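# Place four long profiles flat on the cart floor

## Task

Put all four long profiles lying flat on the floor of the cart, next to each other and running lengthwise along the cart. Anything already in place must still be in place at the finish. At the end both grippers must be empty and away from the cart, with the robot released from everything and backed off so it touches nothing. The robot must not fall or be left leaning; either of those counts as failure.

## Robot and tools

ROBOT. A Rainbow Robotics RB-Y1 in a physics simulation. It has a wheeled base (two drive wheels, two rear casters, no sideways motion), a four-joint torso, a head with pan and tilt, and two 7-joint arms, each ending in a parallel gripper with a wrist camera whose case sticks out sideways and can strike things. The base is 0.58 m wide, extends 0.10 m in front of the wheel axle and 0.57 m behind it, and sweeps a 0.58 m radius circle when turning in place. Each arm is rated for 3 kg. Objects may occasionally be nudged, or a held part tugged, by outside forces.

FRAMES. Base frame: origin on the floor between the drive wheels, x forward, y left, z up, metres. The printed left_hand and right_hand points are the midpoint between that gripper's pads; the fingers point along the hand's -z axis and close along its x axis. Printed hand positions can be off, more at long reach or under load. Odometry frame is the base frame as it was when the scene began; base_odometry counts only wheel rotation (slips look like travel, bumps can turn the robot unnoticed). Heading is in rad, left positive.

TOOL move. Every argument except cameras and blocking forms one action. Allowed combinations: base and/or joints (plus optional min_time_s or contact_limits); target alone or with min_time_s; or contact_limits alone. No action means just read state and images.
- base: one object {x_m_s, turn_rad_s, for_s}. These are velocities, not a destination. x_m_s forward speed, m/s, magnitude 0.005 to 0.4 (or 0), negative reverses. turn_rad_s turning rate, rad/s, positive left, magnitude 0.02 to 1.509 (or 0). for_s duration 0.1 to 5 s. Omitted velocities are 0. Distance is roughly velocity times for_s (or about 0.4×for_s² / 0.5×for_s² for turns if too short to reach speed); the base then coasts to a stop over up to 1 s (turns up to 3.1 s). If |x_m_s| + 0.27×|turn_rad_s| exceeds 0.4 both get scaled down.
- joints: a single object for the whole robot, keyed by joint name, each value an absolute target. Angles in rad, grippers in m (clear opening, 0 to 0.1). Torso: torso_squat_rad 0 to 1.2 (larger lowers the chest), torso_shift_rad -0.3 to 0.6 (positive hips forward), torso_pitch_rad -0.2 to 1.4 (positive leans forward), torso_yaw_rad -1.5 to 1.5 (positive left; raise both shoulder rolls outward by at least 0.2 first). Combined torso limits: squat+shift ≤ 1.52; squat−shift+pitch ≤ 1.57; shift+0.5·pitch−0.4·squat ≤ 0.7; shift+0.3·pitch−0.5·squat ≤ 0.39. Arms: shoulder_pitch ±2.356 (negative swings forward/up), left_shoulder_roll 0 to 3.141 and right_shoulder_roll -3.141 to 0 (away from the body lifts outward), shoulder_yaw ±2.094, elbow -2.617 to 0.01 (negative bends), forearm_roll ±3.141, wrist_pitch -1.57 to 1.919, hand_roll ±2.705. Head: head_pan_rad ±0.523 (left positive, relative to chest), head_tilt_rad -0.35 to 1.57 (positive looks down).
- target: one hand only, an absolute pose in the base frame: side "left" or "right"; x, y, z in m (-3 to 3); quat_wxyz four numbers in the format the hand lines print. It is converted once to joint angles, so the hand travels on an arc that can bow over 0.1 m on large moves; split long moves into short steps. Status: reached (within 10 mm and 2°), short (with the miss), or refused (with a reason). A target is always blocking and is refused if an earlier move is still running.
- min_time_s: 0.1 to 8, the minimum duration of the arm, head and torso motions in this action.
- contact_limits: per gripper current cap in mA, 200 to 672.5, stays until changed; starts at 672.5. Lower values soften grip force.
- blocking: true (default) waits for rest; false returns in about 0.5 s while motion continues.
- cameras: head_camera, left_wrist_camera, right_wrist_camera, or all; [] for none.

OTHER TOOLS. wait {seconds 0 to 10}: no new command, returns state. stop: brakes all running motion. zoom_image {camera, region [x0,y0,x1,y1] pixels, at most 504×504}: closer look at the latest frame. finished_scene {scene}: ends the scene irreversibly; call it only once the goal holds.

RESULTS. Status words: done, moving, off_target (rested away from target, may keep pushing), short, refused, not_followed (arm collision check withheld it; look for a cause line), stopped, time_out, contact_stop (torso only), limit_stop_at_<name> (built-in limit or body guard), torque_fault, limit_stop_at_motor_heat. A refusal or an uncommanded stop cancels the later move/wait/finished_scene calls in that same reply. lidar_m: 12 distances, 30° sectors counter-clockwise from straight ahead, seen at 0.23 m height, "-" for nothing. motor_effort: wheel load in percent, bracket is peak; at rest usually under 30. Joint torques, external torques and wrist force/torque are uncalibrated and noisy.

GRASPING. Command an opening at least 0.005 m smaller than the object; off_target or done then both mean it is held.

AVOID. Arm joint contact torque reaching its limit (elbow 32.4, wrist joints 22.5, shoulders 63 N m) freezes the robot for 10 s. Hard arm-on-arm contact can end the scene; keep shoulder rolls about 0.5 rad outward when both arms reach forward. Long loaded or stretched holds heat motors (brakes at 80 °C). Heavy loads held far forward, or abrupt stops while driving forward, can tip the robot. The base does not stop on collisions and the upper body can catch on furniture edges. Do not drop parts or release them while moving, and do not slam or shove hard.

Each tool is called as name([rows], argument=value, ...), one row to a line, values as JSON.

## Session

move()

Scene clock: 0.00 s.
Joint torques (N m): no reading
External joint torques (N m): no reading
Motor temperatures (°C): left_arm=[35 33 34 36 43 38 45] | right_arm=[38 41 34 41 42 41 38]
Wrist force (N): no reading
Wrist torque (N m): no reading
Wrist force, peak (N): no reading
base_odometry: x=+0.000 y=+0.000 heading=+0.000
lidar_m: 0.71 1.05 1.21 4.24 1.53 1.10 1.05 1.10 1.50 4.03 1.01 0.74
base_status: not commanded
joint_positions: torso_squat_rad=+0.350 torso_shift_rad=+0.000 torso_pitch_rad=+0.000 torso_yaw_rad=+0.000 left_shoulder_pitch_rad=+0.020 left_shoulder_roll_rad=+0.015 left_shoulder_yaw_rad=-0.005 left_elbow_rad=-0.192 left_forearm_roll_rad=-0.008 left_wrist_pitch_rad=-0.045 left_hand_roll_rad=+0.025 left_gripper_m=+0.101 right_shoulder_pitch_rad=-0.036 right_shoulder_roll_rad=-0.016 right_shoulder_yaw_rad=+0.004 right_elbow_rad=-0.198 right_forearm_roll_rad=-0.043 right_wrist_pitch_rad=-0.006 right_hand_roll_rad=+0.044 right_gripper_m=+0.100 head_pan_rad=+0.000 head_tilt_rad=+0.400
joint_status: not commanded
wheel_motors_off: 0
motor_effort: left_wheel=+1 right_wheel=+1
chest: x=-0.2280 y=+0.0003 z=+1.2475 quat_wxyz=(+1.000, +0.000, +0.000, +0.000) (m; base frame)
left_hand: x=-0.1388 y=+0.2314 z=+0.5683 quat_wxyz=(+0.994, +0.006, -0.109, +0.008) (m; base frame)
right_hand: x=-0.1043 y=-0.2304 z=+0.5727 quat_wxyz=(+0.993, -0.008, -0.119, +0.009) (m; base frame)
pictures: head_camera, left_wrist_camera, right_wrist_camera

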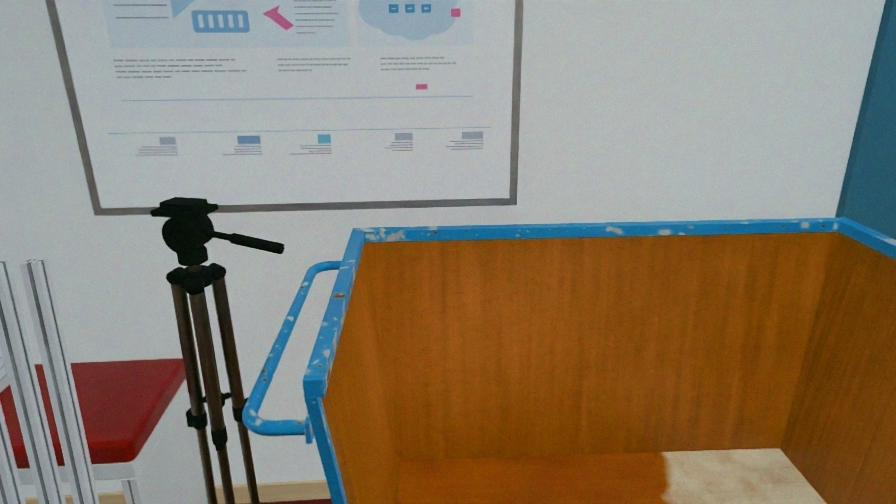

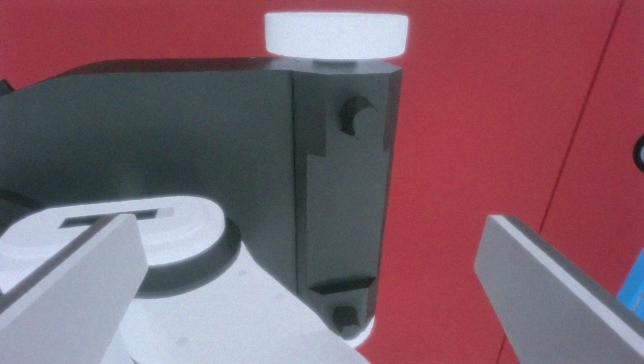

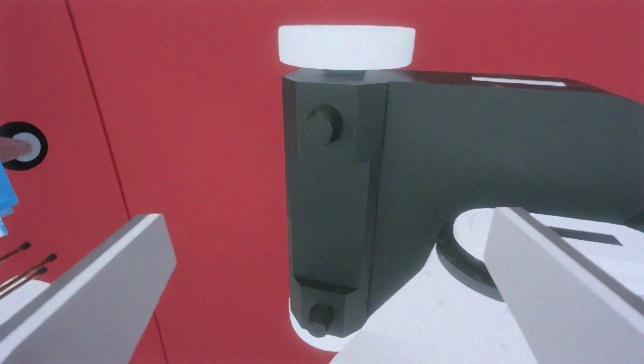

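move(joints={"head_pan_rad":0,"head_tilt_rad":0.9}, cameras=["head_camera"])

move(joints={"head_pan_rad":0.52,"head_tilt_rad":0.6}, cameras=["head_camera"])

move(joints={"head_pan_rad":-0.52,"head_tilt_rad":0.7}, cameras=["head_camera"])

Scene clock: 4.77 s.
Joint torques (N m): left_arm=[-2.19 0.69 -0.55 -0.92 -0.2 -0.6 0.1] | right_arm=[-3.81 -1.12 0.51 -1.85 0.19 -0.74 -0.25]
External joint torques (N m): left_arm=[-0.48 0.18 -0.58 -0.2 -0.2 -0.1 0.11] | right_arm=[-0.69 -0.18 0.53 -0.67 0.13 -0.23 -0.26]
Wrist force (N): left_arm=[-2.8 0.5 -8.8] | right_arm=[-6.5 -4.7 -11.7]
Wrist torque (N m): left_arm=[-0.31 -0.38 0.22] | right_arm=[0.08 -0.58 -0.37]
Wrist force, peak (N): left_arm=[-3.0 0.8 -9.2] | right_arm=[-6.8 -4.6 -12.0]
move: done
base_odometry: x=+0.000 y=+0.000 heading=+0.000
lidar_m: 0.71 1.05 1.20 4.23 1.53 1.10 1.05 1.10 1.49 4.03 1.00 0.74
joint_positions: torso_squat_rad=+0.350 torso_shift_rad=+0.000 torso_pitch_rad=+0.000 torso_yaw_rad=+0.000 left_shoulder_pitch_rad=+0.020 left_shoulder_roll_rad=+0.015 left_shoulder_yaw_rad=-0.005 left_elbow_rad=-0.192 left_forearm_roll_rad=-0.008 left_wrist_pitch_rad=-0.045 left_hand_roll_rad=+0.025 left_gripper_m=+0.101 right_shoulder_pitch_rad=-0.036 right_shoulder_roll_rad=-0.016 right_shoulder_yaw_rad=+0.004 right_elbow_rad=-0.198 right_forearm_roll_rad=-0.043 right_wrist_pitch_rad=-0.006 right_hand_roll_rad=+0.044 right_gripper_m=+0.100 head_pan_rad=+0.000 head_tilt_rad=+0.900
joint_status: all done
wheel_motors_off: 0
motor_effort: left_wheel=+0(1) right_wheel=-1(3)
chest: x=-0.2280 y=+0.0003 z=+1.2475 quat_wxyz=(+1.000, +0.000, +0.000, +0.000) (m; base frame)
left_hand: x=-0.1388 y=+0.2314 z=+0.5683 quat_wxyz=(+0.994, +0.006, -0.109, +0.008) (m; base frame)
right_hand: x=-0.1043 y=-0.2304 z=+0.5727 quat_wxyz=(+0.993, -0.008, -0.119, +0.009) (m; base frame)
pictures: head_camera
camera_calibration:
head_camera: T_world_to_cam=[[-0.0567617, -0.998208, 0.0189627, -0.0331753], [-0.751549, 0.0302173, -0.658985, 0.855865], [0.65723, -0.0516565, -0.751917, 1.16506], [0, 0, 0, 1]]

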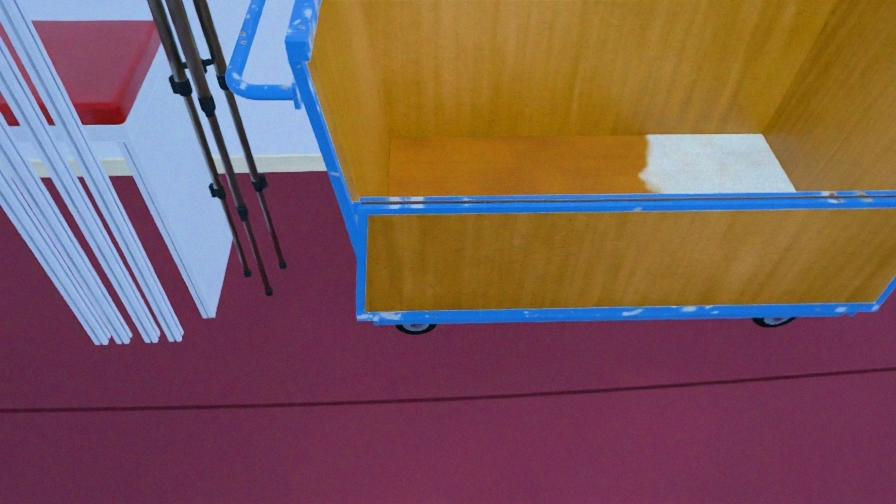

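Scene clock: 5.77 s.
Joint torques (N m): left_arm=[-1.15 0.69 -0.5 -1.18 0.04 -0.62 0.21] | right_arm=[-3.04 -0.81 -0.04 -1.74 0.27 -0.65 -0.28]
External joint torques (N m): left_arm=[0.56 0.18 -0.54 -0.46 0.04 -0.12 0.22] | right_arm=[0.09 0.13 -0.01 -0.56 0.22 -0.14 -0.3]
Wrist force (N): left_arm=[-2.3 0.1 -8.8] | right_arm=[-6.6 -4.5 -11.9]
Wrist torque (N m): left_arm=[-0.27 -0.31 0.20] | right_arm=[0.06 -0.58 -0.36]
Wrist force, peak (N): left_arm=[-2.5 0.7 -9.2] | right_arm=[-6.8 -4.7 -11.9]
move: done
base_odometry: x=+0.000 y=+0.000 heading=+0.000
lidar_m: 0.71 1.05 1.21 4.25 1.53 1.10 1.05 1.09 1.50 4.04 1.01 0.74
joint_positions: torso_squat_rad=+0.350 torso_shift_rad=+0.000 torso_pitch_rad=+0.000 torso_yaw_rad=+0.000 left_shoulder_pitch_rad=+0.020 left_shoulder_roll_rad=+0.015 left_shoulder_yaw_rad=-0.005 left_elbow_rad=-0.192 left_forearm_roll_rad=-0.008 left_wrist_pitch_rad=-0.045 left_hand_roll_rad=+0.025 left_gripper_m=+0.101 right_shoulder_pitch_rad=-0.036 right_shoulder_roll_rad=-0.016 right_shoulder_yaw_rad=+0.004 right_elbow_rad=-0.198 right_forearm_roll_rad=-0.043 right_wrist_pitch_rad=-0.006 right_hand_roll_rad=+0.044 right_gripper_m=+0.100 head_pan_rad=+0.520 head_tilt_rad=+0.600
joint_status: all done
wheel_motors_off: 0
motor_effort: left_wheel=+0(1) right_wheel=-1(3)
chest: x=-0.2280 y=+0.0003 z=+1.2475 quat_wxyz=(+1.000, +0.000, +0.000, +0.000) (m; base frame)
left_hand: x=-0.1388 y=+0.2314 z=+0.5683 quat_wxyz=(+0.994, +0.006, -0.109, +0.008) (m; base frame)
right_hand: x=-0.1043 y=-0.2304 z=+0.5727 quat_wxyz=(+0.993, -0.008, -0.119, +0.009) (m; base frame)
pictures: head_camera
camera_calibration:
head_camera: T_world_to_cam=[[0.444254, -0.8959, 0.0012987, 0.0955542], [-0.469394, -0.233995, -0.85142, 1.19267], [0.763091, 0.377637, -0.524483, 0.857442], [0, 0, 0, 1]]

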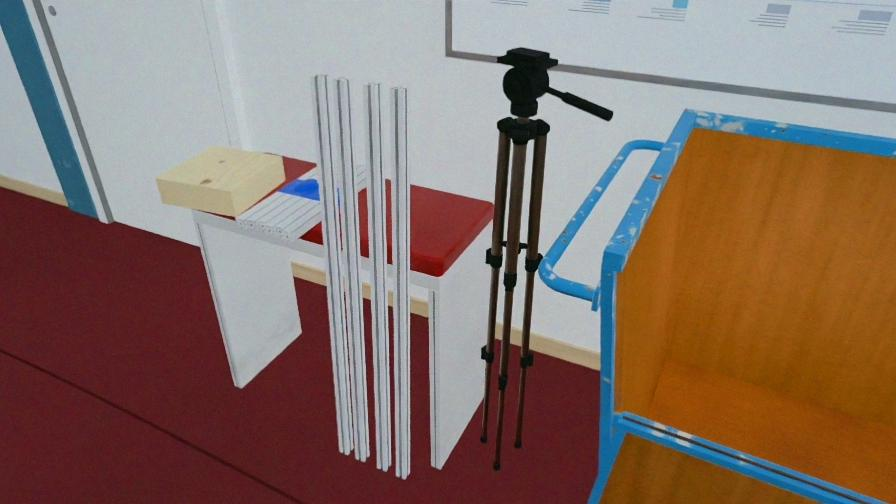

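Scene clock: 7.13 s.
Joint torques (N m): left_arm=[-1.71 0.2 -0.55 -0.92 0.13 -0.16 0.2] | right_arm=[-4.28 -0.6 0.2 -1.66 0.26 -0.62 -0.19]
External joint torques (N m): left_arm=[0 -0.31 -0.59 -0.2 0.12 0.34 0.21] | right_arm=[-1.15 0.34 0.23 -0.48 0.21 -0.11 -0.21]
Wrist force (N): left_arm=[-2.2 0.5 -8.8] | right_arm=[-6.6 -4.5 -11.8]
Wrist torque (N m): left_arm=[-0.31 -0.29 0.20] | right_arm=[0.05 -0.57 -0.36]
Wrist force, peak (N): left_arm=[-2.8 0.4 -9.2] | right_arm=[-6.6 -4.8 -12.1]
move: done
base_odometry: x=+0.000 y=+0.000 heading=+0.000
lidar_m: 0.71 1.06 1.20 4.24 1.53 1.10 1.05 1.09 1.48 4.04 1.01 0.74
joint_positions: torso_squat_rad=+0.350 torso_shift_rad=+0.000 torso_pitch_rad=+0.000 torso_yaw_rad=+0.000 left_shoulder_pitch_rad=+0.020 left_shoulder_roll_rad=+0.015 left_shoulder_yaw_rad=-0.005 left_elbow_rad=-0.192 left_forearm_roll_rad=-0.008 left_wrist_pitch_rad=-0.045 left_hand_roll_rad=+0.025 left_gripper_m=+0.101 right_shoulder_pitch_rad=-0.036 right_shoulder_roll_rad=-0.016 right_shoulder_yaw_rad=+0.004 right_elbow_rad=-0.198 right_forearm_roll_rad=-0.043 right_wrist_pitch_rad=-0.006 right_hand_roll_rad=+0.044 right_gripper_m=+0.100 head_pan_rad=-0.520 head_tilt_rad=+0.700
joint_status: all done
wheel_motors_off: 0
motor_effort: left_wheel=+1(1) right_wheel=+1(2)
chest: x=-0.2280 y=+0.0003 z=+1.2475 quat_wxyz=(+1.000, +0.000, +0.000, +0.000) (m; base frame)
left_hand: x=-0.1388 y=+0.2314 z=+0.5683 quat_wxyz=(+0.994, +0.006, -0.109, +0.008) (m; base frame)
right_hand: x=-0.1043 y=-0.2304 z=+0.5727 quat_wxyz=(+0.993, -0.008, -0.119, +0.009) (m; base frame)
pictures: head_camera
camera_calibration:
head_camera: T_world_to_cam=[[-0.54739, -0.836847, 0.00719875, -0.117289], [-0.510337, 0.326974, -0.79539, 1.10287], [0.663266, -0.439062, -0.606056, 0.955342], [0, 0, 0, 1]]

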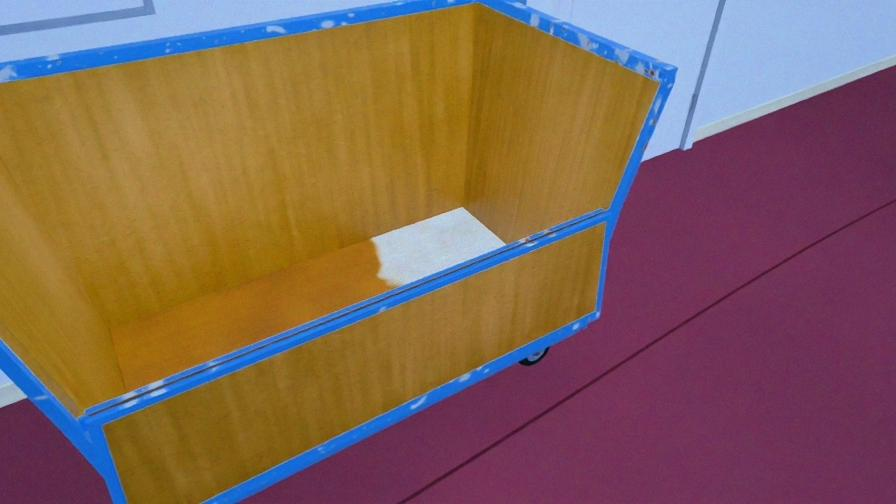

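move(joints={"head_pan_rad":0.5,"head_tilt_rad":0.6,"torso_squat_rad":1.1}, cameras=["head_camera"])

zoom_image(camera="head_camera", region=[200, 0, 500, 300])

move(joints={"head_pan_rad":0,"head_tilt_rad":0.6}, cameras=["head_camera"])

move(joints={"head_pan_rad":-0.1,"head_tilt_rad":0.9,"torso_squat_rad":0.0}, cameras=["head_camera"])

move(joints={"head_pan_rad":0.5,"head_tilt_rad":0.7}, cameras=["head_camera"])

zoom_image(camera="head_camera", region=[200, 0, 500, 300])

Scene clock: 42.97 s.
Joint torques (N m): left_arm=[-1.83 0.12 -0.99 -1.1 -0.06 -0.5 0.17] | right_arm=[-3.77 -1 0.56 -1.81 0.27 -0.45 -0.21]
External joint torques (N m): left_arm=[-0.12 -0.39 -1.03 -0.38 -0.06 -0.01 0.19] | right_arm=[-0.64 -0.06 0.59 -0.64 0.21 0.07 -0.22]
Wrist force (N): left_arm=[-2.6 0.4 -9.3] | right_arm=[-6.5 -4.5 -12.0]
Wrist torque (N m): left_arm=[-0.30 -0.38 0.21] | right_arm=[0.09 -0.55 -0.33]
Wrist force, peak (N): left_arm=[-3.6 0.2 -11.2] | right_arm=[-6.9 -4.2 -13.9]
move: limit_stop_at_own_body_right_arm
base_odometry: x=+0.000 y=+0.000 heading=+0.000
lidar_m: 0.72 1.05 1.20 4.24 1.62 1.11 1.04 1.09 1.49 4.04 1.01 0.75
joint_positions: torso_squat_rad=+1.087 torso_shift_rad=+0.000 torso_pitch_rad=+0.000 torso_yaw_rad=+0.000 left_shoulder_pitch_rad=+0.020 left_shoulder_roll_rad=+0.015 left_shoulder_yaw_rad=-0.005 left_elbow_rad=-0.192 left_forearm_roll_rad=-0.008 left_wrist_pitch_rad=-0.045 left_hand_roll_rad=+0.025 left_gripper_m=+0.101 right_shoulder_pitch_rad=-0.036 right_shoulder_roll_rad=-0.016 right_shoulder_yaw_rad=+0.004 right_elbow_rad=-0.198 right_forearm_roll_rad=-0.043 right_wrist_pitch_rad=-0.006 right_hand_roll_rad=+0.044 right_gripper_m=+0.100 head_pan_rad=+0.500 head_tilt_rad=+0.600
joint_status: torso_squat_rad limit_stop_at_own_body_right_arm (moved +0.737 of +0.750); the others done
wheel_motors_off: 0
motor_effort: left_wheel=+0(3) right_wheel=+0(7)
chest: x=-0.2281 y=+0.0003 z=+0.9155 quat_wxyz=(+1.000, +0.000, +0.000, +0.000) (m; base frame)
left_hand: x=-0.1388 y=+0.2313 z=+0.2363 quat_wxyz=(+0.994, +0.006, -0.109, +0.008) (m; base frame)
right_hand: x=-0.1043 y=-0.2304 z=+0.2407 quat_wxyz=(+0.993, -0.008, -0.119, +0.009) (m; base frame)
pictures: head_camera
camera_calibration:
head_camera: T_world_to_cam=[[0.426257, -0.904601, 0.00138353, 0.0922018], [-0.473793, -0.224558, -0.851524, 0.909125], [0.7706, 0.362312, -0.524314, 0.684762], [0, 0, 0, 1]]

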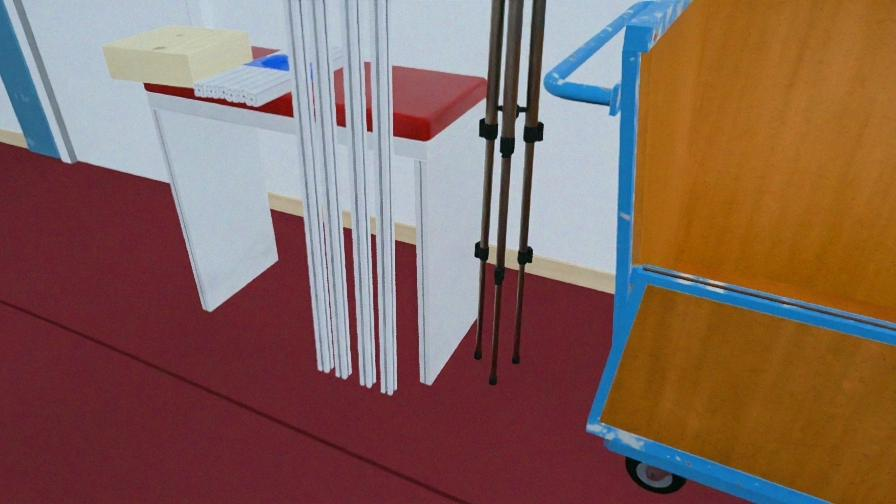

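Scaled by 1.680 from the camera's 896x504 image, which has a finer 1280x720 frame.

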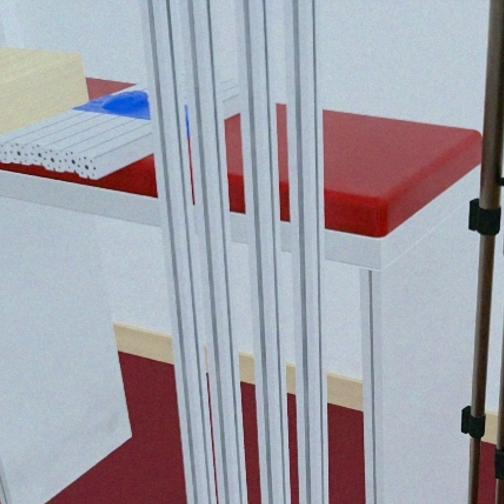

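not run: a stop that you did not command came earlier in this reply.

not run: a stop that you did not command came earlier in this reply.

not run: a stop that you did not command came earlier in this reply.

Scaled by 1.680 from the camera's 896x504 image, which has a finer 1280x720 frame.

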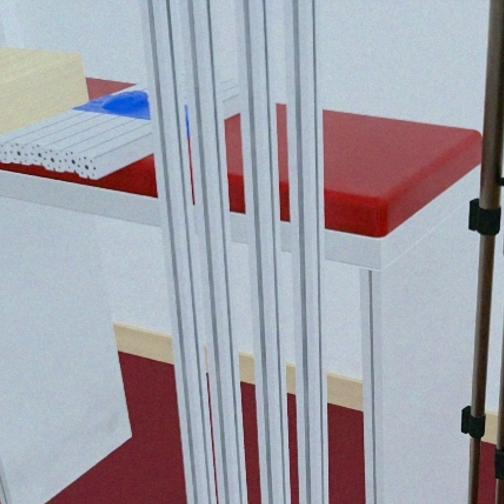

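move(joints={"torso_squat_rad":0.1,"head_pan_rad":0.0,"head_tilt_rad":0.75}, base={"turn_rad_s":0.5,"for_s":3.14}, cameras=["head_camera"])

move(base={"x_m_s":0.3,"for_s":3.1}, cameras=[])

move(base={"turn_rad_s":-0.5,"for_s":3.14}, cameras=["head_camera"])

Scene clock: 83.00 s.
Joint torques (N m): left_arm=[-1.62 0.92 -0.84 -1.21 -0.03 -0.68 0.23] | right_arm=[-3.41 -0.55 0.38 -1.73 0.3 -0.52 -0.29]
External joint torques (N m): left_arm=[0.09 0.4 -0.87 -0.49 -0.04 -0.18 0.24] | right_arm=[-0.29 0.39 0.4 -0.56 0.24 -0.01 -0.31]
Wrist force (N): left_arm=[-2.8 0.1 -8.8] | right_arm=[-6.8 -4.8 -11.9]
Wrist torque (N m): left_arm=[-0.28 -0.35 0.19] | right_arm=[0.11 -0.64 -0.34]
Wrist force, peak (N): left_arm=[-3.0 0.6 -9.5] | right_arm=[-7.1 -4.3 -12.1]
move: done
base_odometry: x=+0.000 y=+0.000 heading=+1.566
lidar_m: 4.27 1.52 1.10 1.07 1.10 1.49 3.99 1.01 0.74 0.71 1.05 1.19
base_status: done (sent for 3.13 of 3.13 s)
joint_positions: torso_squat_rad=+0.100 torso_shift_rad=+0.000 torso_pitch_rad=+0.000 torso_yaw_rad=+0.000 left_shoulder_pitch_rad=+0.020 left_shoulder_roll_rad=+0.015 left_shoulder_yaw_rad=-0.005 left_elbow_rad=-0.192 left_forearm_roll_rad=-0.008 left_wrist_pitch_rad=-0.045 left_hand_roll_rad=+0.025 left_gripper_m=+0.101 right_shoulder_pitch_rad=-0.036 right_shoulder_roll_rad=-0.016 right_shoulder_yaw_rad=+0.004 right_elbow_rad=-0.198 right_forearm_roll_rad=-0.043 right_wrist_pitch_rad=-0.006 right_hand_roll_rad=+0.044 right_gripper_m=+0.100 head_pan_rad=+0.000 head_tilt_rad=+0.750
joint_status: all done
wheel_motors_off: 0
motor_effort: left_wheel=+5(49) right_wheel=+17(51)
chest: x=-0.2279 y=+0.0003 z=+1.2864 quat_wxyz=(+1.000, +0.000, +0.000, +0.000) (m; base frame)
left_hand: x=-0.1389 y=+0.2314 z=+0.6072 quat_wxyz=(+0.994, +0.006, -0.109, +0.008) (m; base frame)
right_hand: x=-0.1044 y=-0.2304 z=+0.6116 quat_wxyz=(+0.993, -0.008, -0.119, +0.009) (m; base frame)
pictures: head_camera
camera_calibration:
head_camera: T_world_to_cam=[[-0.0588172, -0.998216, 0.0102864, -0.0214349], [-0.644772, 0.0301208, -0.763781, 1.05937], [0.762109, -0.0515558, -0.645393, 1.05752], [0, 0, 0, 1]]

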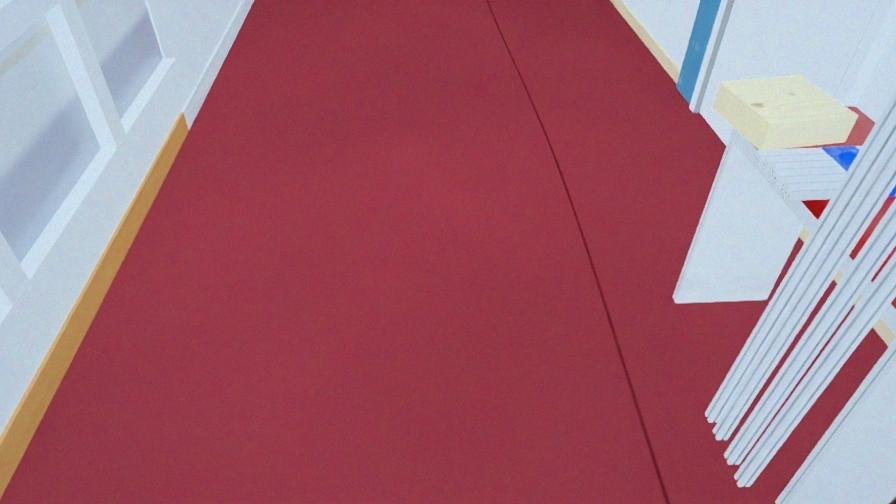

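Scene clock: 87.30 s.
Joint torques (N m): left_arm=[-1.11 -0.06 -0.66 -0.81 0.01 -0.58 0.1] | right_arm=[-3.25 -0.65 0.45 -1.72 0.11 -0.61 -0.33]
External joint torques (N m): left_arm=[0.61 -0.57 -0.69 -0.09 0.01 -0.08 0.11] | right_arm=[-0.12 0.29 0.47 -0.54 0.06 -0.1 -0.34]
Wrist force (N): left_arm=[-2.7 0.2 -9.0] | right_arm=[-6.6 -4.5 -11.9]
Wrist torque (N m): left_arm=[-0.32 -0.35 0.19] | right_arm=[0.06 -0.61 -0.33]
Wrist force, peak (N): left_arm=[-2.5 0.4 -9.5] | right_arm=[-7.0 -4.7 -11.9]
move: done
base_odometry: x=+0.003 y=+0.930 heading=+1.567
lidar_m: 4.27 1.51 1.11 1.07 1.11 1.50 4.05 1.07 0.88 0.83 0.97 2.10
base_status: done (sent for 3.1 of 3.1 s)
joint_positions: torso_squat_rad=+0.100 torso_shift_rad=+0.000 torso_pitch_rad=+0.000 torso_yaw_rad=+0.000 left_shoulder_pitch_rad=+0.020 left_shoulder_roll_rad=+0.015 left_shoulder_yaw_rad=-0.005 left_elbow_rad=-0.192 left_forearm_roll_rad=-0.008 left_wrist_pitch_rad=-0.045 left_hand_roll_rad=+0.025 left_gripper_m=+0.101 right_shoulder_pitch_rad=-0.036 right_shoulder_roll_rad=-0.016 right_shoulder_yaw_rad=+0.004 right_elbow_rad=-0.198 right_forearm_roll_rad=-0.043 right_wrist_pitch_rad=-0.006 right_hand_roll_rad=+0.044 right_gripper_m=+0.100 head_pan_rad=+0.000 head_tilt_rad=+0.750
wheel_motors_off: 0
motor_effort: left_wheel=+12(54) right_wheel=-14(50)
chest: x=-0.2279 y=+0.0003 z=+1.2864 quat_wxyz=(+1.000, +0.000, +0.000, +0.000) (m; base frame)
left_hand: x=-0.1388 y=+0.2314 z=+0.6072 quat_wxyz=(+0.994, +0.006, -0.109, +0.008) (m; base frame)
right_hand: x=-0.1042 y=-0.2304 z=+0.6116 quat_wxyz=(+0.993, -0.008, -0.119, +0.009) (m; base frame)
pictures: none

Scene clock: 91.80 s.
Joint torques (N m): left_arm=[-1.38 -0.1 -0.54 -1.19 -0.11 -0.52 0.05] | right_arm=[-3.33 -0.65 0.37 -1.56 0.08 -0.56 -0.3]
External joint torques (N m): left_arm=[0.33 -0.61 -0.58 -0.47 -0.11 -0.02 0.06] | right_arm=[-0.21 0.29 0.4 -0.39 0.02 -0.05 -0.31]
Wrist force (N): left_arm=[-2.4 0.3 -8.7] | right_arm=[-6.8 -4.7 -11.7]
Wrist torque (N m): left_arm=[-0.32 -0.32 0.19] | right_arm=[0.10 -0.65 -0.32]
Wrist force, peak (N): left_arm=[-2.8 0.1 -9.4] | right_arm=[-7.1 -4.8 -11.8]
move: done
base_odometry: x=+0.003 y=+0.930 heading=+0.001
lidar_m: 0.83 0.97 2.12 4.24 1.53 1.12 1.05 1.10 1.49 4.05 1.07 0.88
base_status: done (sent for 3.13 of 3.13 s)
joint_positions: torso_squat_rad=+0.100 torso_shift_rad=+0.000 torso_pitch_rad=+0.000 torso_yaw_rad=+0.000 left_shoulder_pitch_rad=+0.020 left_shoulder_roll_rad=+0.015 left_shoulder_yaw_rad=-0.005 left_elbow_rad=-0.192 left_forearm_roll_rad=-0.008 left_wrist_pitch_rad=-0.045 left_hand_roll_rad=+0.025 left_gripper_m=+0.101 right_shoulder_pitch_rad=-0.036 right_shoulder_roll_rad=-0.016 right_shoulder_yaw_rad=+0.004 right_elbow_rad=-0.198 right_forearm_roll_rad=-0.043 right_wrist_pitch_rad=-0.006 right_hand_roll_rad=+0.044 right_gripper_m=+0.100 head_pan_rad=+0.000 head_tilt_rad=+0.750
wheel_motors_off: 0
motor_effort: left_wheel=+20(41) right_wheel=+5(52)
chest: x=-0.2280 y=+0.0003 z=+1.2864 quat_wxyz=(+1.000, +0.000, +0.000, +0.000) (m; base frame)
left_hand: x=-0.1388 y=+0.2314 z=+0.6072 quat_wxyz=(+0.994, +0.006, -0.109, +0.008) (m; base frame)
right_hand: x=-0.1042 y=-0.2304 z=+0.6116 quat_wxyz=(+0.993, -0.008, -0.119, +0.009) (m; base frame)
pictures: head_camera
camera_calibration:
head_camera: T_world_to_cam=[[-0.0588194, -0.998216, 0.010298, -0.0214343], [-0.644706, 0.0301089, -0.763837, 1.05944], [0.762164, -0.0515676, -0.645327, 1.05747], [0, 0, 0, 1]]

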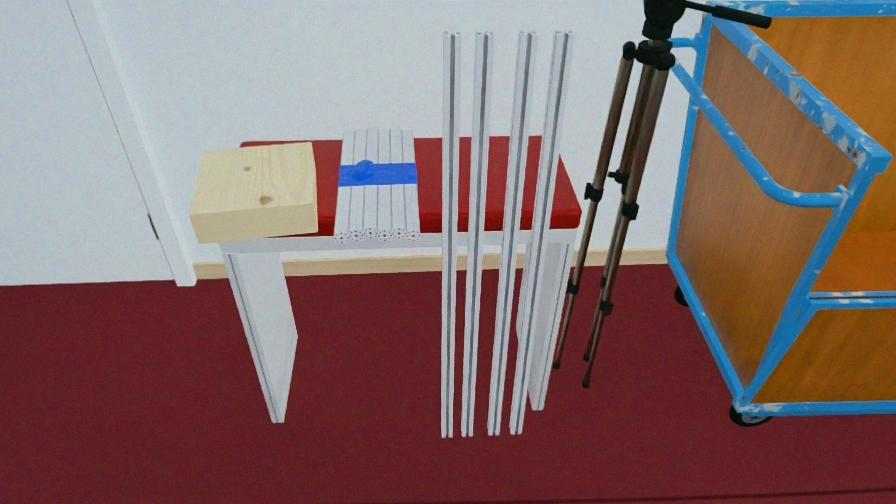

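move(joints={"torso_squat_rad":0.6,"right_shoulder_roll_rad":-0.3,"right_elbow_rad":-1.6,"right_gripper_m":0.06,"right_wrist_pitch_rad":0.0}, cameras=[])

move(target={"side":"right","x":0.25,"y":-0.28,"z":0.58,"quat_wxyz":[0.5,-0.5,-0.5,0.5]}, min_time_s=4)

Scene clock: 104.33 s.
Joint torques (N m): left_arm=[-1.32 0.45 -0.61 -0.76 -0.17 -0.32 0.12] | right_arm=[-11.1 -7.16 -3.26 -11.18 0.37 -2.05 -0.09]
External joint torques (N m): left_arm=[0.4 -0.06 -0.65 -0.04 -0.17 0.18 0.13] | right_arm=[0.66 -1.03 0.26 -1.31 0.14 -0.19 -0.14]
Wrist force (N): left_arm=[-2.4 0.4 -8.7] | right_arm=[-10.6 -2.4 -6.5]
Wrist torque (N m): left_arm=[-0.28 -0.30 0.19] | right_arm=[-0.09 -0.84 -0.39]
Wrist force, peak (N): left_arm=[-2.6 0.2 -9.3] | right_arm=[-8.7 -4.4 -11.7]
move: done
base_odometry: x=+0.003 y=+0.930 heading=+0.001
lidar_m: 0.84 0.97 2.13 4.25 1.54 1.13 1.05 1.10 1.49 4.06 1.07 0.87
joint_positions: torso_squat_rad=+0.600 torso_shift_rad=+0.000 torso_pitch_rad=+0.000 torso_yaw_rad=+0.000 left_shoulder_pitch_rad=+0.020 left_shoulder_roll_rad=+0.015 left_shoulder_yaw_rad=-0.005 left_elbow_rad=-0.192 left_forearm_roll_rad=-0.008 left_wrist_pitch_rad=-0.045 left_hand_roll_rad=+0.025 left_gripper_m=+0.101 right_shoulder_pitch_rad=-0.036 right_shoulder_roll_rad=-0.300 right_shoulder_yaw_rad=+0.004 right_elbow_rad=-1.600 right_forearm_roll_rad=-0.043 right_wrist_pitch_rad=+0.000 right_hand_roll_rad=+0.044 right_gripper_m=+0.060 head_pan_rad=+0.000 head_tilt_rad=+0.750
joint_status: all done
wheel_motors_off: 0
motor_effort: left_wheel=+20(21) right_wheel=+8(8)
chest: x=-0.2281 y=+0.0003 z=+1.1677 quat_wxyz=(+1.000, +0.000, +0.000, +0.000) (m; base frame)
left_hand: x=-0.1387 y=+0.2314 z=+0.4885 quat_wxyz=(+0.994, +0.006, -0.109, +0.008) (m; base frame)
right_hand: x=+0.3005 y=-0.2979 z=+0.9857 quat_wxyz=(+0.676, -0.101, -0.721, +0.111) (m; base frame)
pictures: none

Scene clock: 108.67 s.
Joint torques (N m): left_arm=[-0.65 0.74 0.21 -0.86 -0.17 -0.32 0.22] | right_arm=[-14.82 -3.37 -0.57 -6.55 0.48 -1.5 -0.09]
External joint torques (N m): left_arm=[1.07 0.23 0.17 -0.14 -0.17 0.18 0.23] | right_arm=[-0.59 1.16 -0.6 -0.62 0.39 -0.25 -0.08]
Wrist force (N): left_arm=[-2.0 0.3 -8.8] | right_arm=[-4.0 -0.1 -10.2]
Wrist torque (N m): left_arm=[-0.27 -0.23 0.18] | right_arm=[-0.19 -0.40 -0.32]
Wrist force, peak (N): left_arm=[-2.6 0.3 -9.1] | right_arm=[-10.5 -2.4 -6.1]
move: short
base_odometry: x=+0.003 y=+0.930 heading=+0.001
lidar_m: 0.83 0.98 2.12 4.26 1.51 1.12 1.06 1.10 1.49 4.05 1.07 0.88
joint_positions: torso_squat_rad=+0.600 torso_shift_rad=+0.000 torso_pitch_rad=+0.000 torso_yaw_rad=+0.000 left_shoulder_pitch_rad=+0.020 left_shoulder_roll_rad=+0.015 left_shoulder_yaw_rad=-0.005 left_elbow_rad=-0.192 left_forearm_roll_rad=-0.008 left_wrist_pitch_rad=-0.045 left_hand_roll_rad=+0.025 left_gripper_m=+0.101 right_shoulder_pitch_rad=-0.461 right_shoulder_roll_rad=-0.101 right_shoulder_yaw_rad=-0.206 right_elbow_rad=-0.267 right_forearm_roll_rad=+0.367 right_wrist_pitch_rad=-0.013 right_hand_roll_rad=+1.202 right_gripper_m=+0.060 head_pan_rad=+0.000 head_tilt_rad=+0.750
joint_status: all done
wheel_motors_off: 0
motor_effort: left_wheel=+20(21) right_wheel=+6(8)
chest: x=-0.2281 y=+0.0003 z=+1.1677 quat_wxyz=(+1.000, +0.000, +0.000, +0.000) (m; base frame)
left_hand: x=-0.1387 y=+0.2314 z=+0.4885 quat_wxyz=(+0.994, +0.006, -0.109, +0.008) (m; base frame)
right_hand: x=+0.2153 y=-0.2760 z=+0.6280 quat_wxyz=(+0.681, -0.272, -0.231, +0.640) (m; base frame)
right_hand_status: short (checked arc, as near as the solve gets, planned for 4.0 s): 59 mm and 48.5 deg off.
pictures: head_camera, left_wrist_camera, right_wrist_camera
camera_calibration:
head_camera: T_world_to_cam=[[-0.0588295, -0.998215, 0.0102859, -0.0202198], [-0.64451, 0.0301115, -0.764003, 0.968871], [0.762329, -0.0515753, -0.645131, 0.980741], [0, 0, 0, 1]]
left_wrist_camera: T_world_to_cam=[[0.967532, 0.0356809, 0.250217, 0.00313877], [-0.085223, -0.885954, 0.455875, 0.00241279], [0.237947, -0.462398, -0.854148, 0.636038], [0, 0, 0, 1]]
right_wrist_camera: T_world_to_cam=[[-0.0831973, -0.996395, 0.0165974, -0.26586], [-0.962814, 0.0760751, -0.259235, 0.421322], [0.257038, -0.0375478, -0.965672, 0.614768], [0, 0, 0, 1]]

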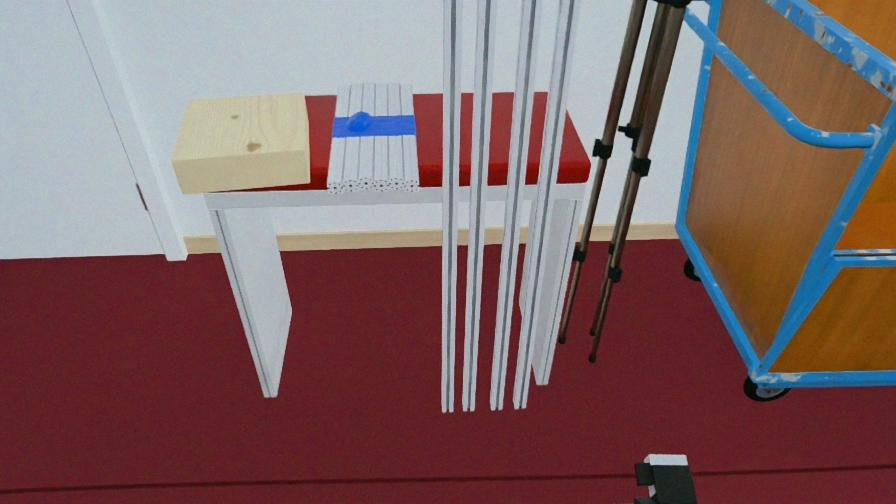

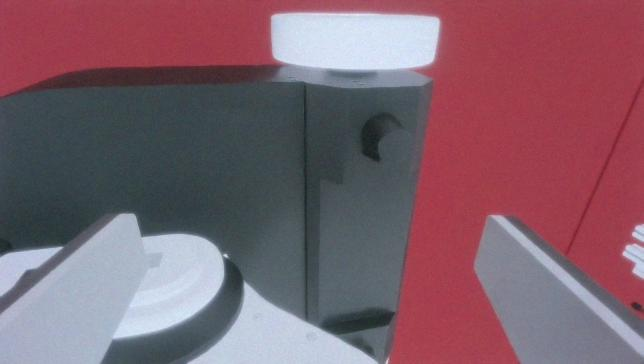

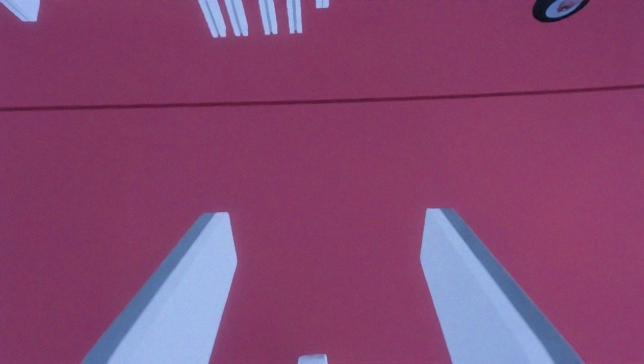

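move(joints={"torso_squat_rad":0.95,"right_shoulder_pitch_rad":-0.1,"right_shoulder_roll_rad":-0.2,"right_elbow_rad":-1.2,"right_wrist_pitch_rad":-0.3,"right_forearm_roll_rad":0.0,"right_hand_roll_rad":1.5}, cameras=[])

move(target={"side":"right","x":0.25,"y":-0.28,"z":0.58,"quat_wxyz":[0.5,-0.5,-0.5,0.5]}, min_time_s=3, cameras=["head_camera","right_wrist_camera"])

Scene clock: 115.50 s.
Joint torques (N m): left_arm=[-1.35 0.36 -0.5 -0.88 -0.15 -0.49 0.16] | right_arm=[-12.37 -8.4 -0.95 -10.94 0.36 -2.04 -0.06]
External joint torques (N m): left_arm=[0.37 -0.15 -0.54 -0.16 -0.16 0.01 0.17] | right_arm=[-0.46 -1.31 0.92 -1.36 0.3 -0.15 -0.05]
Wrist force (N): left_arm=[-2.5 0.9 -8.9] | right_arm=[-3.9 1.6 -6.0]
Wrist torque (N m): left_arm=[-0.37 -0.35 0.18] | right_arm=[-0.36 -0.40 -0.36]
Wrist force, peak (N): left_arm=[-2.4 0.1 -9.5] | right_arm=[-4.5 -0.1 -10.4]
move: done
base_odometry: x=+0.003 y=+0.930 heading=+0.001
lidar_m: 0.83 0.98 2.12 4.24 1.52 1.12 1.05 1.09 1.50 4.05 1.07 0.88
joint_positions: torso_squat_rad=+0.950 torso_shift_rad=+0.000 torso_pitch_rad=+0.000 torso_yaw_rad=+0.000 left_shoulder_pitch_rad=+0.020 left_shoulder_roll_rad=+0.015 left_shoulder_yaw_rad=-0.005 left_elbow_rad=-0.192 left_forearm_roll_rad=-0.008 left_wrist_pitch_rad=-0.045 left_hand_roll_rad=+0.025 left_gripper_m=+0.101 right_shoulder_pitch_rad=-0.100 right_shoulder_roll_rad=-0.200 right_shoulder_yaw_rad=-0.206 right_elbow_rad=-1.200 right_forearm_roll_rad=+0.000 right_wrist_pitch_rad=-0.300 right_hand_roll_rad=+1.500 right_gripper_m=+0.060 head_pan_rad=+0.000 head_tilt_rad=+0.750
joint_status: all done
wheel_motors_off: 0
motor_effort: left_wheel=+20(21) right_wheel=+6(10)
chest: x=-0.2281 y=+0.0003 z=+0.9971 quat_wxyz=(+1.000, +0.000, +0.000, +0.000) (m; base frame)
left_hand: x=-0.1387 y=+0.2313 z=+0.3179 quat_wxyz=(+0.994, +0.006, -0.109, +0.008) (m; base frame)
right_hand: x=+0.2899 y=-0.3829 z=+0.7384 quat_wxyz=(+0.502, -0.584, -0.436, +0.465) (m; base frame)
pictures: none

Scene clock: 118.83 s.
Joint torques (N m): left_arm=[-1.21 0.47 -0.62 -1.36 -0.3 -0.27 0.12] | right_arm=[-12.93 -3.86 0.58 -6.11 -0.12 -2.14 -0.55]
External joint torques (N m): left_arm=[0.5 -0.04 -0.66 -0.64 -0.31 0.23 0.13] | right_arm=[-0.2 0.98 1.04 -0.46 -0.06 -0.23 -0.54]
Wrist force (N): left_arm=[-2.7 0.2 -8.9] | right_arm=[-4.8 1.5 -6.4]
Wrist torque (N m): left_arm=[-0.29 -0.38 0.18] | right_arm=[-0.30 -0.50 -0.33]
Wrist force, peak (N): left_arm=[-2.8 0.3 -9.3] | right_arm=[-4.6 1.9 -7.1]
move: short
base_odometry: x=+0.003 y=+0.930 heading=+0.001
lidar_m: 0.84 0.97 2.13 4.23 1.54 1.11 1.06 1.10 1.50 4.05 1.07 0.87
joint_positions: torso_squat_rad=+0.950 torso_shift_rad=+0.000 torso_pitch_rad=+0.000 torso_yaw_rad=+0.000 left_shoulder_pitch_rad=+0.020 left_shoulder_roll_rad=+0.015 left_shoulder_yaw_rad=-0.005 left_elbow_rad=-0.192 left_forearm_roll_rad=-0.008 left_wrist_pitch_rad=-0.045 left_hand_roll_rad=+0.025 left_gripper_m=+0.101 right_shoulder_pitch_rad=-0.362 right_shoulder_roll_rad=-0.140 right_shoulder_yaw_rad=-0.039 right_elbow_rad=-0.267 right_forearm_roll_rad=-0.047 right_wrist_pitch_rad=-0.837 right_hand_roll_rad=+1.458 right_gripper_m=+0.060 head_pan_rad=+0.000 head_tilt_rad=+0.750
joint_status: all done
wheel_motors_off: 0
motor_effort: left_wheel=+20(21) right_wheel=+7(9)
chest: x=-0.2281 y=+0.0003 z=+0.9971 quat_wxyz=(+1.000, +0.000, +0.000, +0.000) (m; base frame)
left_hand: x=-0.1387 y=+0.2313 z=+0.3179 quat_wxyz=(+0.994, +0.006, -0.109, +0.008) (m; base frame)
right_hand: x=+0.2496 y=-0.2802 z=+0.5807 quat_wxyz=(+0.531, -0.475, -0.468, +0.524) (m; base frame)
right_hand_status: short (checked arc, as near as the solve gets, planned for 3.0 s): 1 mm and 6.5 deg off. The place is met; only the turn is off.
pictures: head_camera, right_wrist_camera
camera_calibration:
head_camera: T_world_to_cam=[[-0.0588473, -0.998214, 0.0102948, -0.0184956], [-0.644483, 0.0301144, -0.764025, 0.838581], [0.762351, -0.0515956, -0.645104, 0.870688], [0, 0, 0, 1]]
right_wrist_camera: T_world_to_cam=[[-0.0092165, -0.999805, -0.0174471, -0.266046], [-0.54681, 0.0196472, -0.837026, 0.658275], [0.837206, 0.00182581, -0.546884, 0.183211], [0, 0, 0, 1]]

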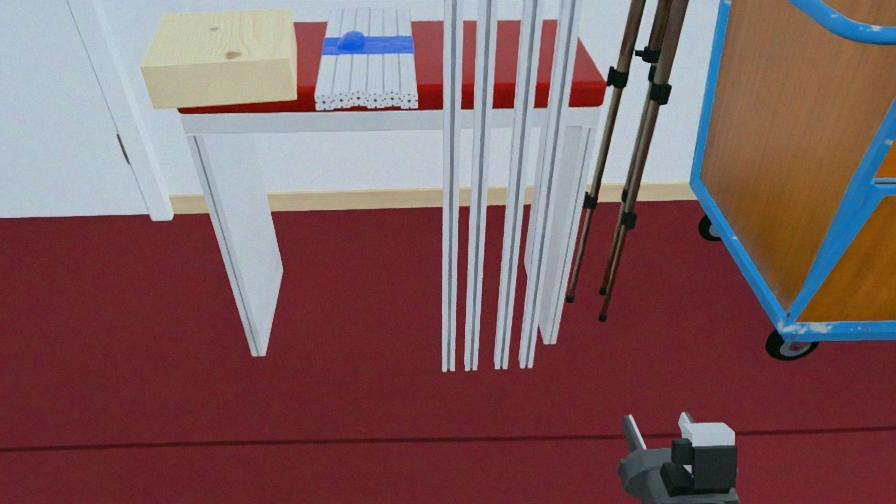

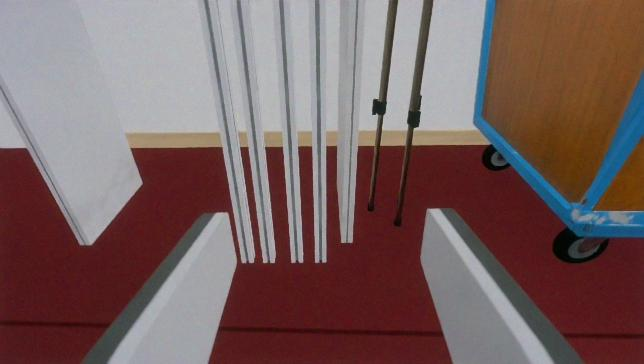

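move(target={"side":"right","x":0.19,"y":-0.28,"z":0.58,"quat_wxyz":[0.5,-0.5,-0.5,0.5]}, min_time_s=2, cameras=[])

move(base={"x_m_s":0.2,"for_s":2.7}, joints={"head_tilt_rad":0.85}, cameras=["head_camera","right_wrist_camera"])

Scene clock: 125.73 s.
Joint torques (N m): left_arm=[-1.5 0.6 0.28 -0.94 -0.08 -0.51 0.03] | right_arm=[-8.88 -2.58 0.88 -6.3 0.39 -2.44 -0.71]
External joint torques (N m): left_arm=[0.21 0.09 0.25 -0.22 -0.09 -0.01 0.04] | right_arm=[0.82 1.63 1.41 -1.46 0.49 -0.53 -0.71]
Wrist force (N): left_arm=[-2.5 0.3 -8.3] | right_arm=[-4.9 1.6 -6.0]
Wrist torque (N m): left_arm=[-0.31 -0.35 0.20] | right_arm=[-0.30 -0.50 -0.33]
Wrist force, peak (N): left_arm=[-2.6 0.7 -9.2] | right_arm=[-5.0 1.7 -6.7]
move: done
base_odometry: x=+0.003 y=+0.930 heading=+0.001
lidar_m: 0.84 0.97 2.13 4.24 1.53 1.12 1.05 1.09 1.49 4.06 1.07 0.89
joint_positions: torso_squat_rad=+0.950 torso_shift_rad=+0.000 torso_pitch_rad=+0.000 torso_yaw_rad=+0.000 left_shoulder_pitch_rad=+0.020 left_shoulder_roll_rad=+0.015 left_shoulder_yaw_rad=-0.005 left_elbow_rad=-0.192 left_forearm_roll_rad=-0.008 left_wrist_pitch_rad=-0.045 left_hand_roll_rad=+0.025 left_gripper_m=+0.101 right_shoulder_pitch_rad=-0.221 right_shoulder_roll_rad=-0.130 right_shoulder_yaw_rad=-0.023 right_elbow_rad=-0.297 right_forearm_roll_rad=-0.029 right_wrist_pitch_rad=-1.058 right_hand_roll_rad=+1.455 right_gripper_m=+0.060 head_pan_rad=+0.000 head_tilt_rad=+0.750
joint_status: all done
wheel_motors_off: 0
motor_effort: left_wheel=+21(21) right_wheel=+8(9)
chest: x=-0.2281 y=+0.0003 z=+0.9971 quat_wxyz=(+1.000, +0.000, +0.000, +0.000) (m; base frame)
left_hand: x=-0.1387 y=+0.2313 z=+0.3179 quat_wxyz=(+0.994, +0.006, -0.109, +0.008) (m; base frame)
right_hand: x=+0.1904 y=-0.2803 z=+0.5797 quat_wxyz=(+0.500, -0.500, -0.500, +0.500) (m; base frame)
right_hand_status: reached (checked arc, planned for 2.0 s): 1 mm and 0.0 deg off.
pictures: none

Scene clock: 129.30 s.
Joint torques (N m): left_arm=[-1.09 -0.04 0.06 -1.05 0.05 -0.58 0.35] | right_arm=[-9.09 -2.79 0.34 -5.53 0.31 -2.29 -0.51]
External joint torques (N m): left_arm=[0.62 -0.55 0.02 -0.33 0.04 -0.08 0.36] | right_arm=[0.6 1.42 0.87 -0.69 0.41 -0.37 -0.5]
Wrist force (N): left_arm=[-2.4 0.4 -8.8] | right_arm=[-4.8 1.5 -6.0]
Wrist torque (N m): left_arm=[-0.32 -0.34 0.19] | right_arm=[-0.32 -0.50 -0.34]
Wrist force, peak (N): left_arm=[-2.5 0.4 -9.1] | right_arm=[-4.8 1.7 -6.5]
move: done
base_odometry: x=+0.543 y=+0.930 heading=+0.000
lidar_m: 0.30 0.54 0.53 3.71 2.30 1.68 1.59 1.65 2.24 0.81 0.66 0.31
base_status: done (sent for 2.7 of 2.7 s)
joint_positions: torso_squat_rad=+0.950 torso_shift_rad=+0.000 torso_pitch_rad=+0.000 torso_yaw_rad=+0.000 left_shoulder_pitch_rad=+0.020 left_shoulder_roll_rad=+0.015 left_shoulder_yaw_rad=-0.005 left_elbow_rad=-0.192 left_forearm_roll_rad=-0.008 left_wrist_pitch_rad=-0.045 left_hand_roll_rad=+0.025 left_gripper_m=+0.101 right_shoulder_pitch_rad=-0.221 right_shoulder_roll_rad=-0.130 right_shoulder_yaw_rad=-0.023 right_elbow_rad=-0.297 right_forearm_roll_rad=-0.029 right_wrist_pitch_rad=-1.058 right_hand_roll_rad=+1.455 right_gripper_m=+0.060 head_pan_rad=+0.000 head_tilt_rad=+0.850
joint_status: all done
wheel_motors_off: 0
motor_effort: left_wheel=-10(52) right_wheel=+11(49)
chest: x=-0.2280 y=+0.0003 z=+0.9971 quat_wxyz=(+1.000, +0.000, +0.000, +0.000) (m; base frame)
left_hand: x=-0.1387 y=+0.2313 z=+0.3179 quat_wxyz=(+0.994, +0.006, -0.109, +0.008) (m; base frame)
right_hand: x=+0.1904 y=-0.2803 z=+0.5796 quat_wxyz=(+0.500, -0.500, -0.500, +0.500) (m; base frame)
pictures: head_camera, right_wrist_camera
camera_calibration:
head_camera: T_world_to_cam=[[-0.0576026, -0.998209, 0.0161354, -0.0252212], [-0.7177, 0.03017, -0.695699, 0.741815], [0.693966, -0.0516544, -0.718152, 0.943919], [0, 0, 0, 1]]
right_wrist_camera: T_world_to_cam=[[0.00634993, -0.999825, -0.0176198, -0.269573], [-0.450569, 0.0128695, -0.892649, 0.63695], [0.892719, 0.0136072, -0.450408, 0.168978], [0, 0, 0, 1]]

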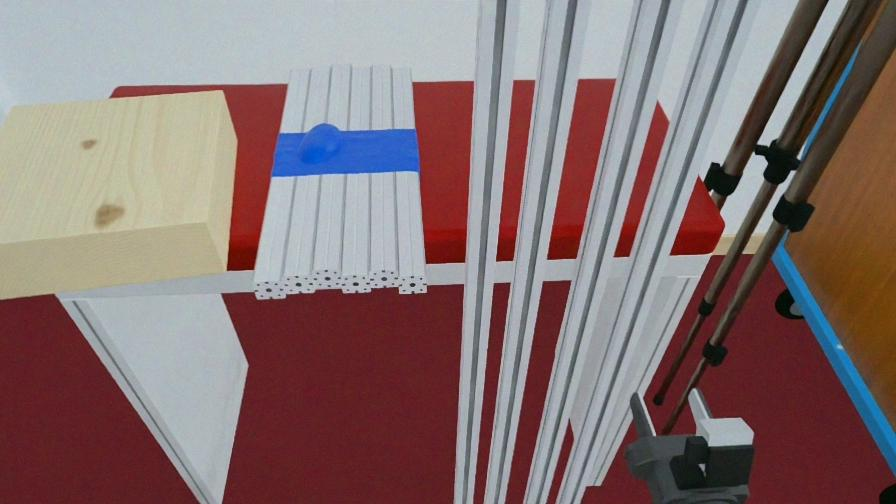

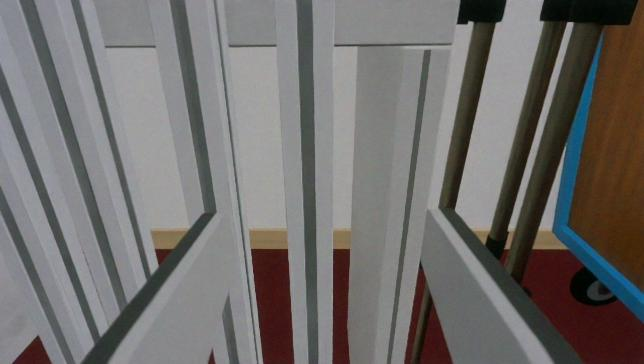

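move(base={"x_m_s":0.1,"for_s":1.2}, cameras=["head_camera","right_wrist_camera"])

Scene clock: 139.77 s.
Joint torques (N m): left_arm=[-1.26 0.95 -0.78 -0.66 -0.29 -0.33 0.23] | right_arm=[-9.61 -2.84 0.23 -5.4 0.19 -2.32 -0.52]
External joint torques (N m): left_arm=[0.45 0.43 -0.82 0.06 -0.29 0.17 0.25] | right_arm=[0.09 1.36 0.76 -0.56 0.3 -0.4 -0.52]
Wrist force (N): left_arm=[-2.2 0.3 -8.7] | right_arm=[-4.7 1.9 -6.0]
Wrist torque (N m): left_arm=[-0.28 -0.30 0.20] | right_arm=[-0.33 -0.49 -0.32]
Wrist force, peak (N): left_arm=[-2.4 0.4 -9.1] | right_arm=[-4.8 1.4 -6.7]
move: done
base_odometry: x=+0.663 y=+0.930 heading=-0.001
lidar_m: 0.86 0.54 0.44 3.27 2.47 1.80 1.71 1.78 2.41 0.79 0.27 0.18
base_status: done (sent for 1.2 of 1.2 s)
joint_positions: torso_squat_rad=+0.950 torso_shift_rad=+0.000 torso_pitch_rad=+0.000 torso_yaw_rad=+0.000 left_shoulder_pitch_rad=+0.020 left_shoulder_roll_rad=+0.015 left_shoulder_yaw_rad=-0.005 left_elbow_rad=-0.192 left_forearm_roll_rad=-0.008 left_wrist_pitch_rad=-0.045 left_hand_roll_rad=+0.025 left_gripper_m=+0.101 right_shoulder_pitch_rad=-0.221 right_shoulder_roll_rad=-0.129 right_shoulder_yaw_rad=-0.023 right_elbow_rad=-0.297 right_forearm_roll_rad=-0.029 right_wrist_pitch_rad=-1.058 right_hand_roll_rad=+1.455 right_gripper_m=+0.060 head_pan_rad=+0.000 head_tilt_rad=+0.850
wheel_motors_off: 0
motor_effort: left_wheel=-15(28) right_wheel=+13(41)
chest: x=-0.2280 y=+0.0003 z=+0.9971 quat_wxyz=(+1.000, +0.000, +0.000, +0.000) (m; base frame)
left_hand: x=-0.1387 y=+0.2313 z=+0.3179 quat_wxyz=(+0.994, +0.006, -0.109, +0.008) (m; base frame)
right_hand: x=+0.1903 y=-0.2803 z=+0.5795 quat_wxyz=(+0.500, -0.500, -0.500, +0.500) (m; base frame)
pictures: head_camera, right_wrist_camera
camera_calibration:
head_camera: T_world_to_cam=[[-0.0576027, -0.998209, 0.0161348, -0.0252215], [-0.717694, 0.0301701, -0.695705, 0.741809], [0.693972, -0.0516543, -0.718147, 0.943924], [0, 0, 0, 1]]
right_wrist_camera: T_world_to_cam=[[0.00635546, -0.999824, -0.0176596, -0.269528], [-0.450627, 0.0129017, -0.892619, 0.636902], [0.89269, 0.0136309, -0.450466, 0.169052], [0, 0, 0, 1]]

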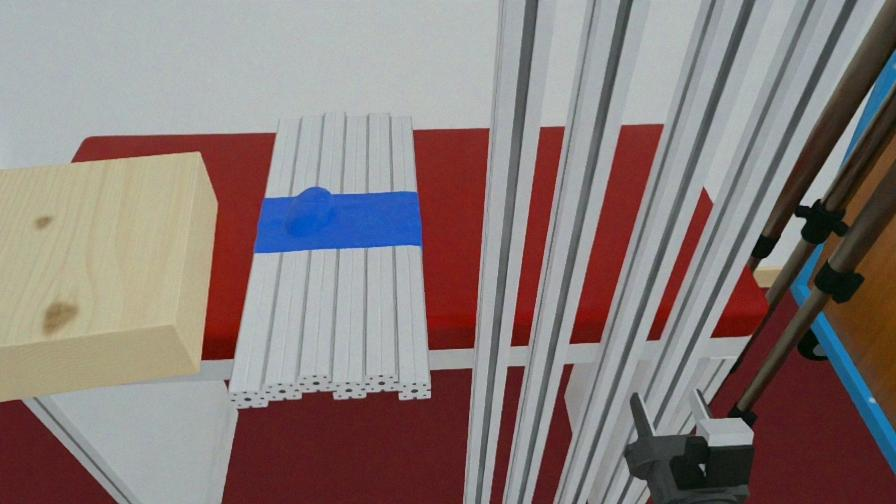

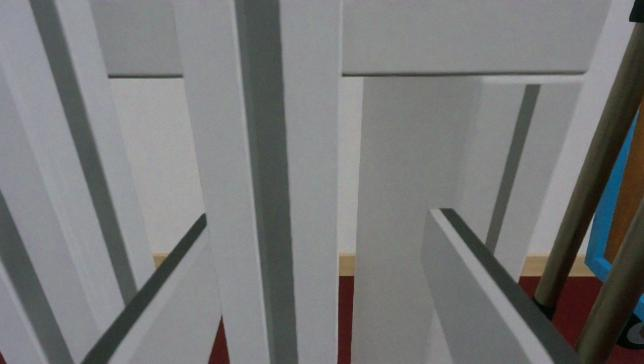

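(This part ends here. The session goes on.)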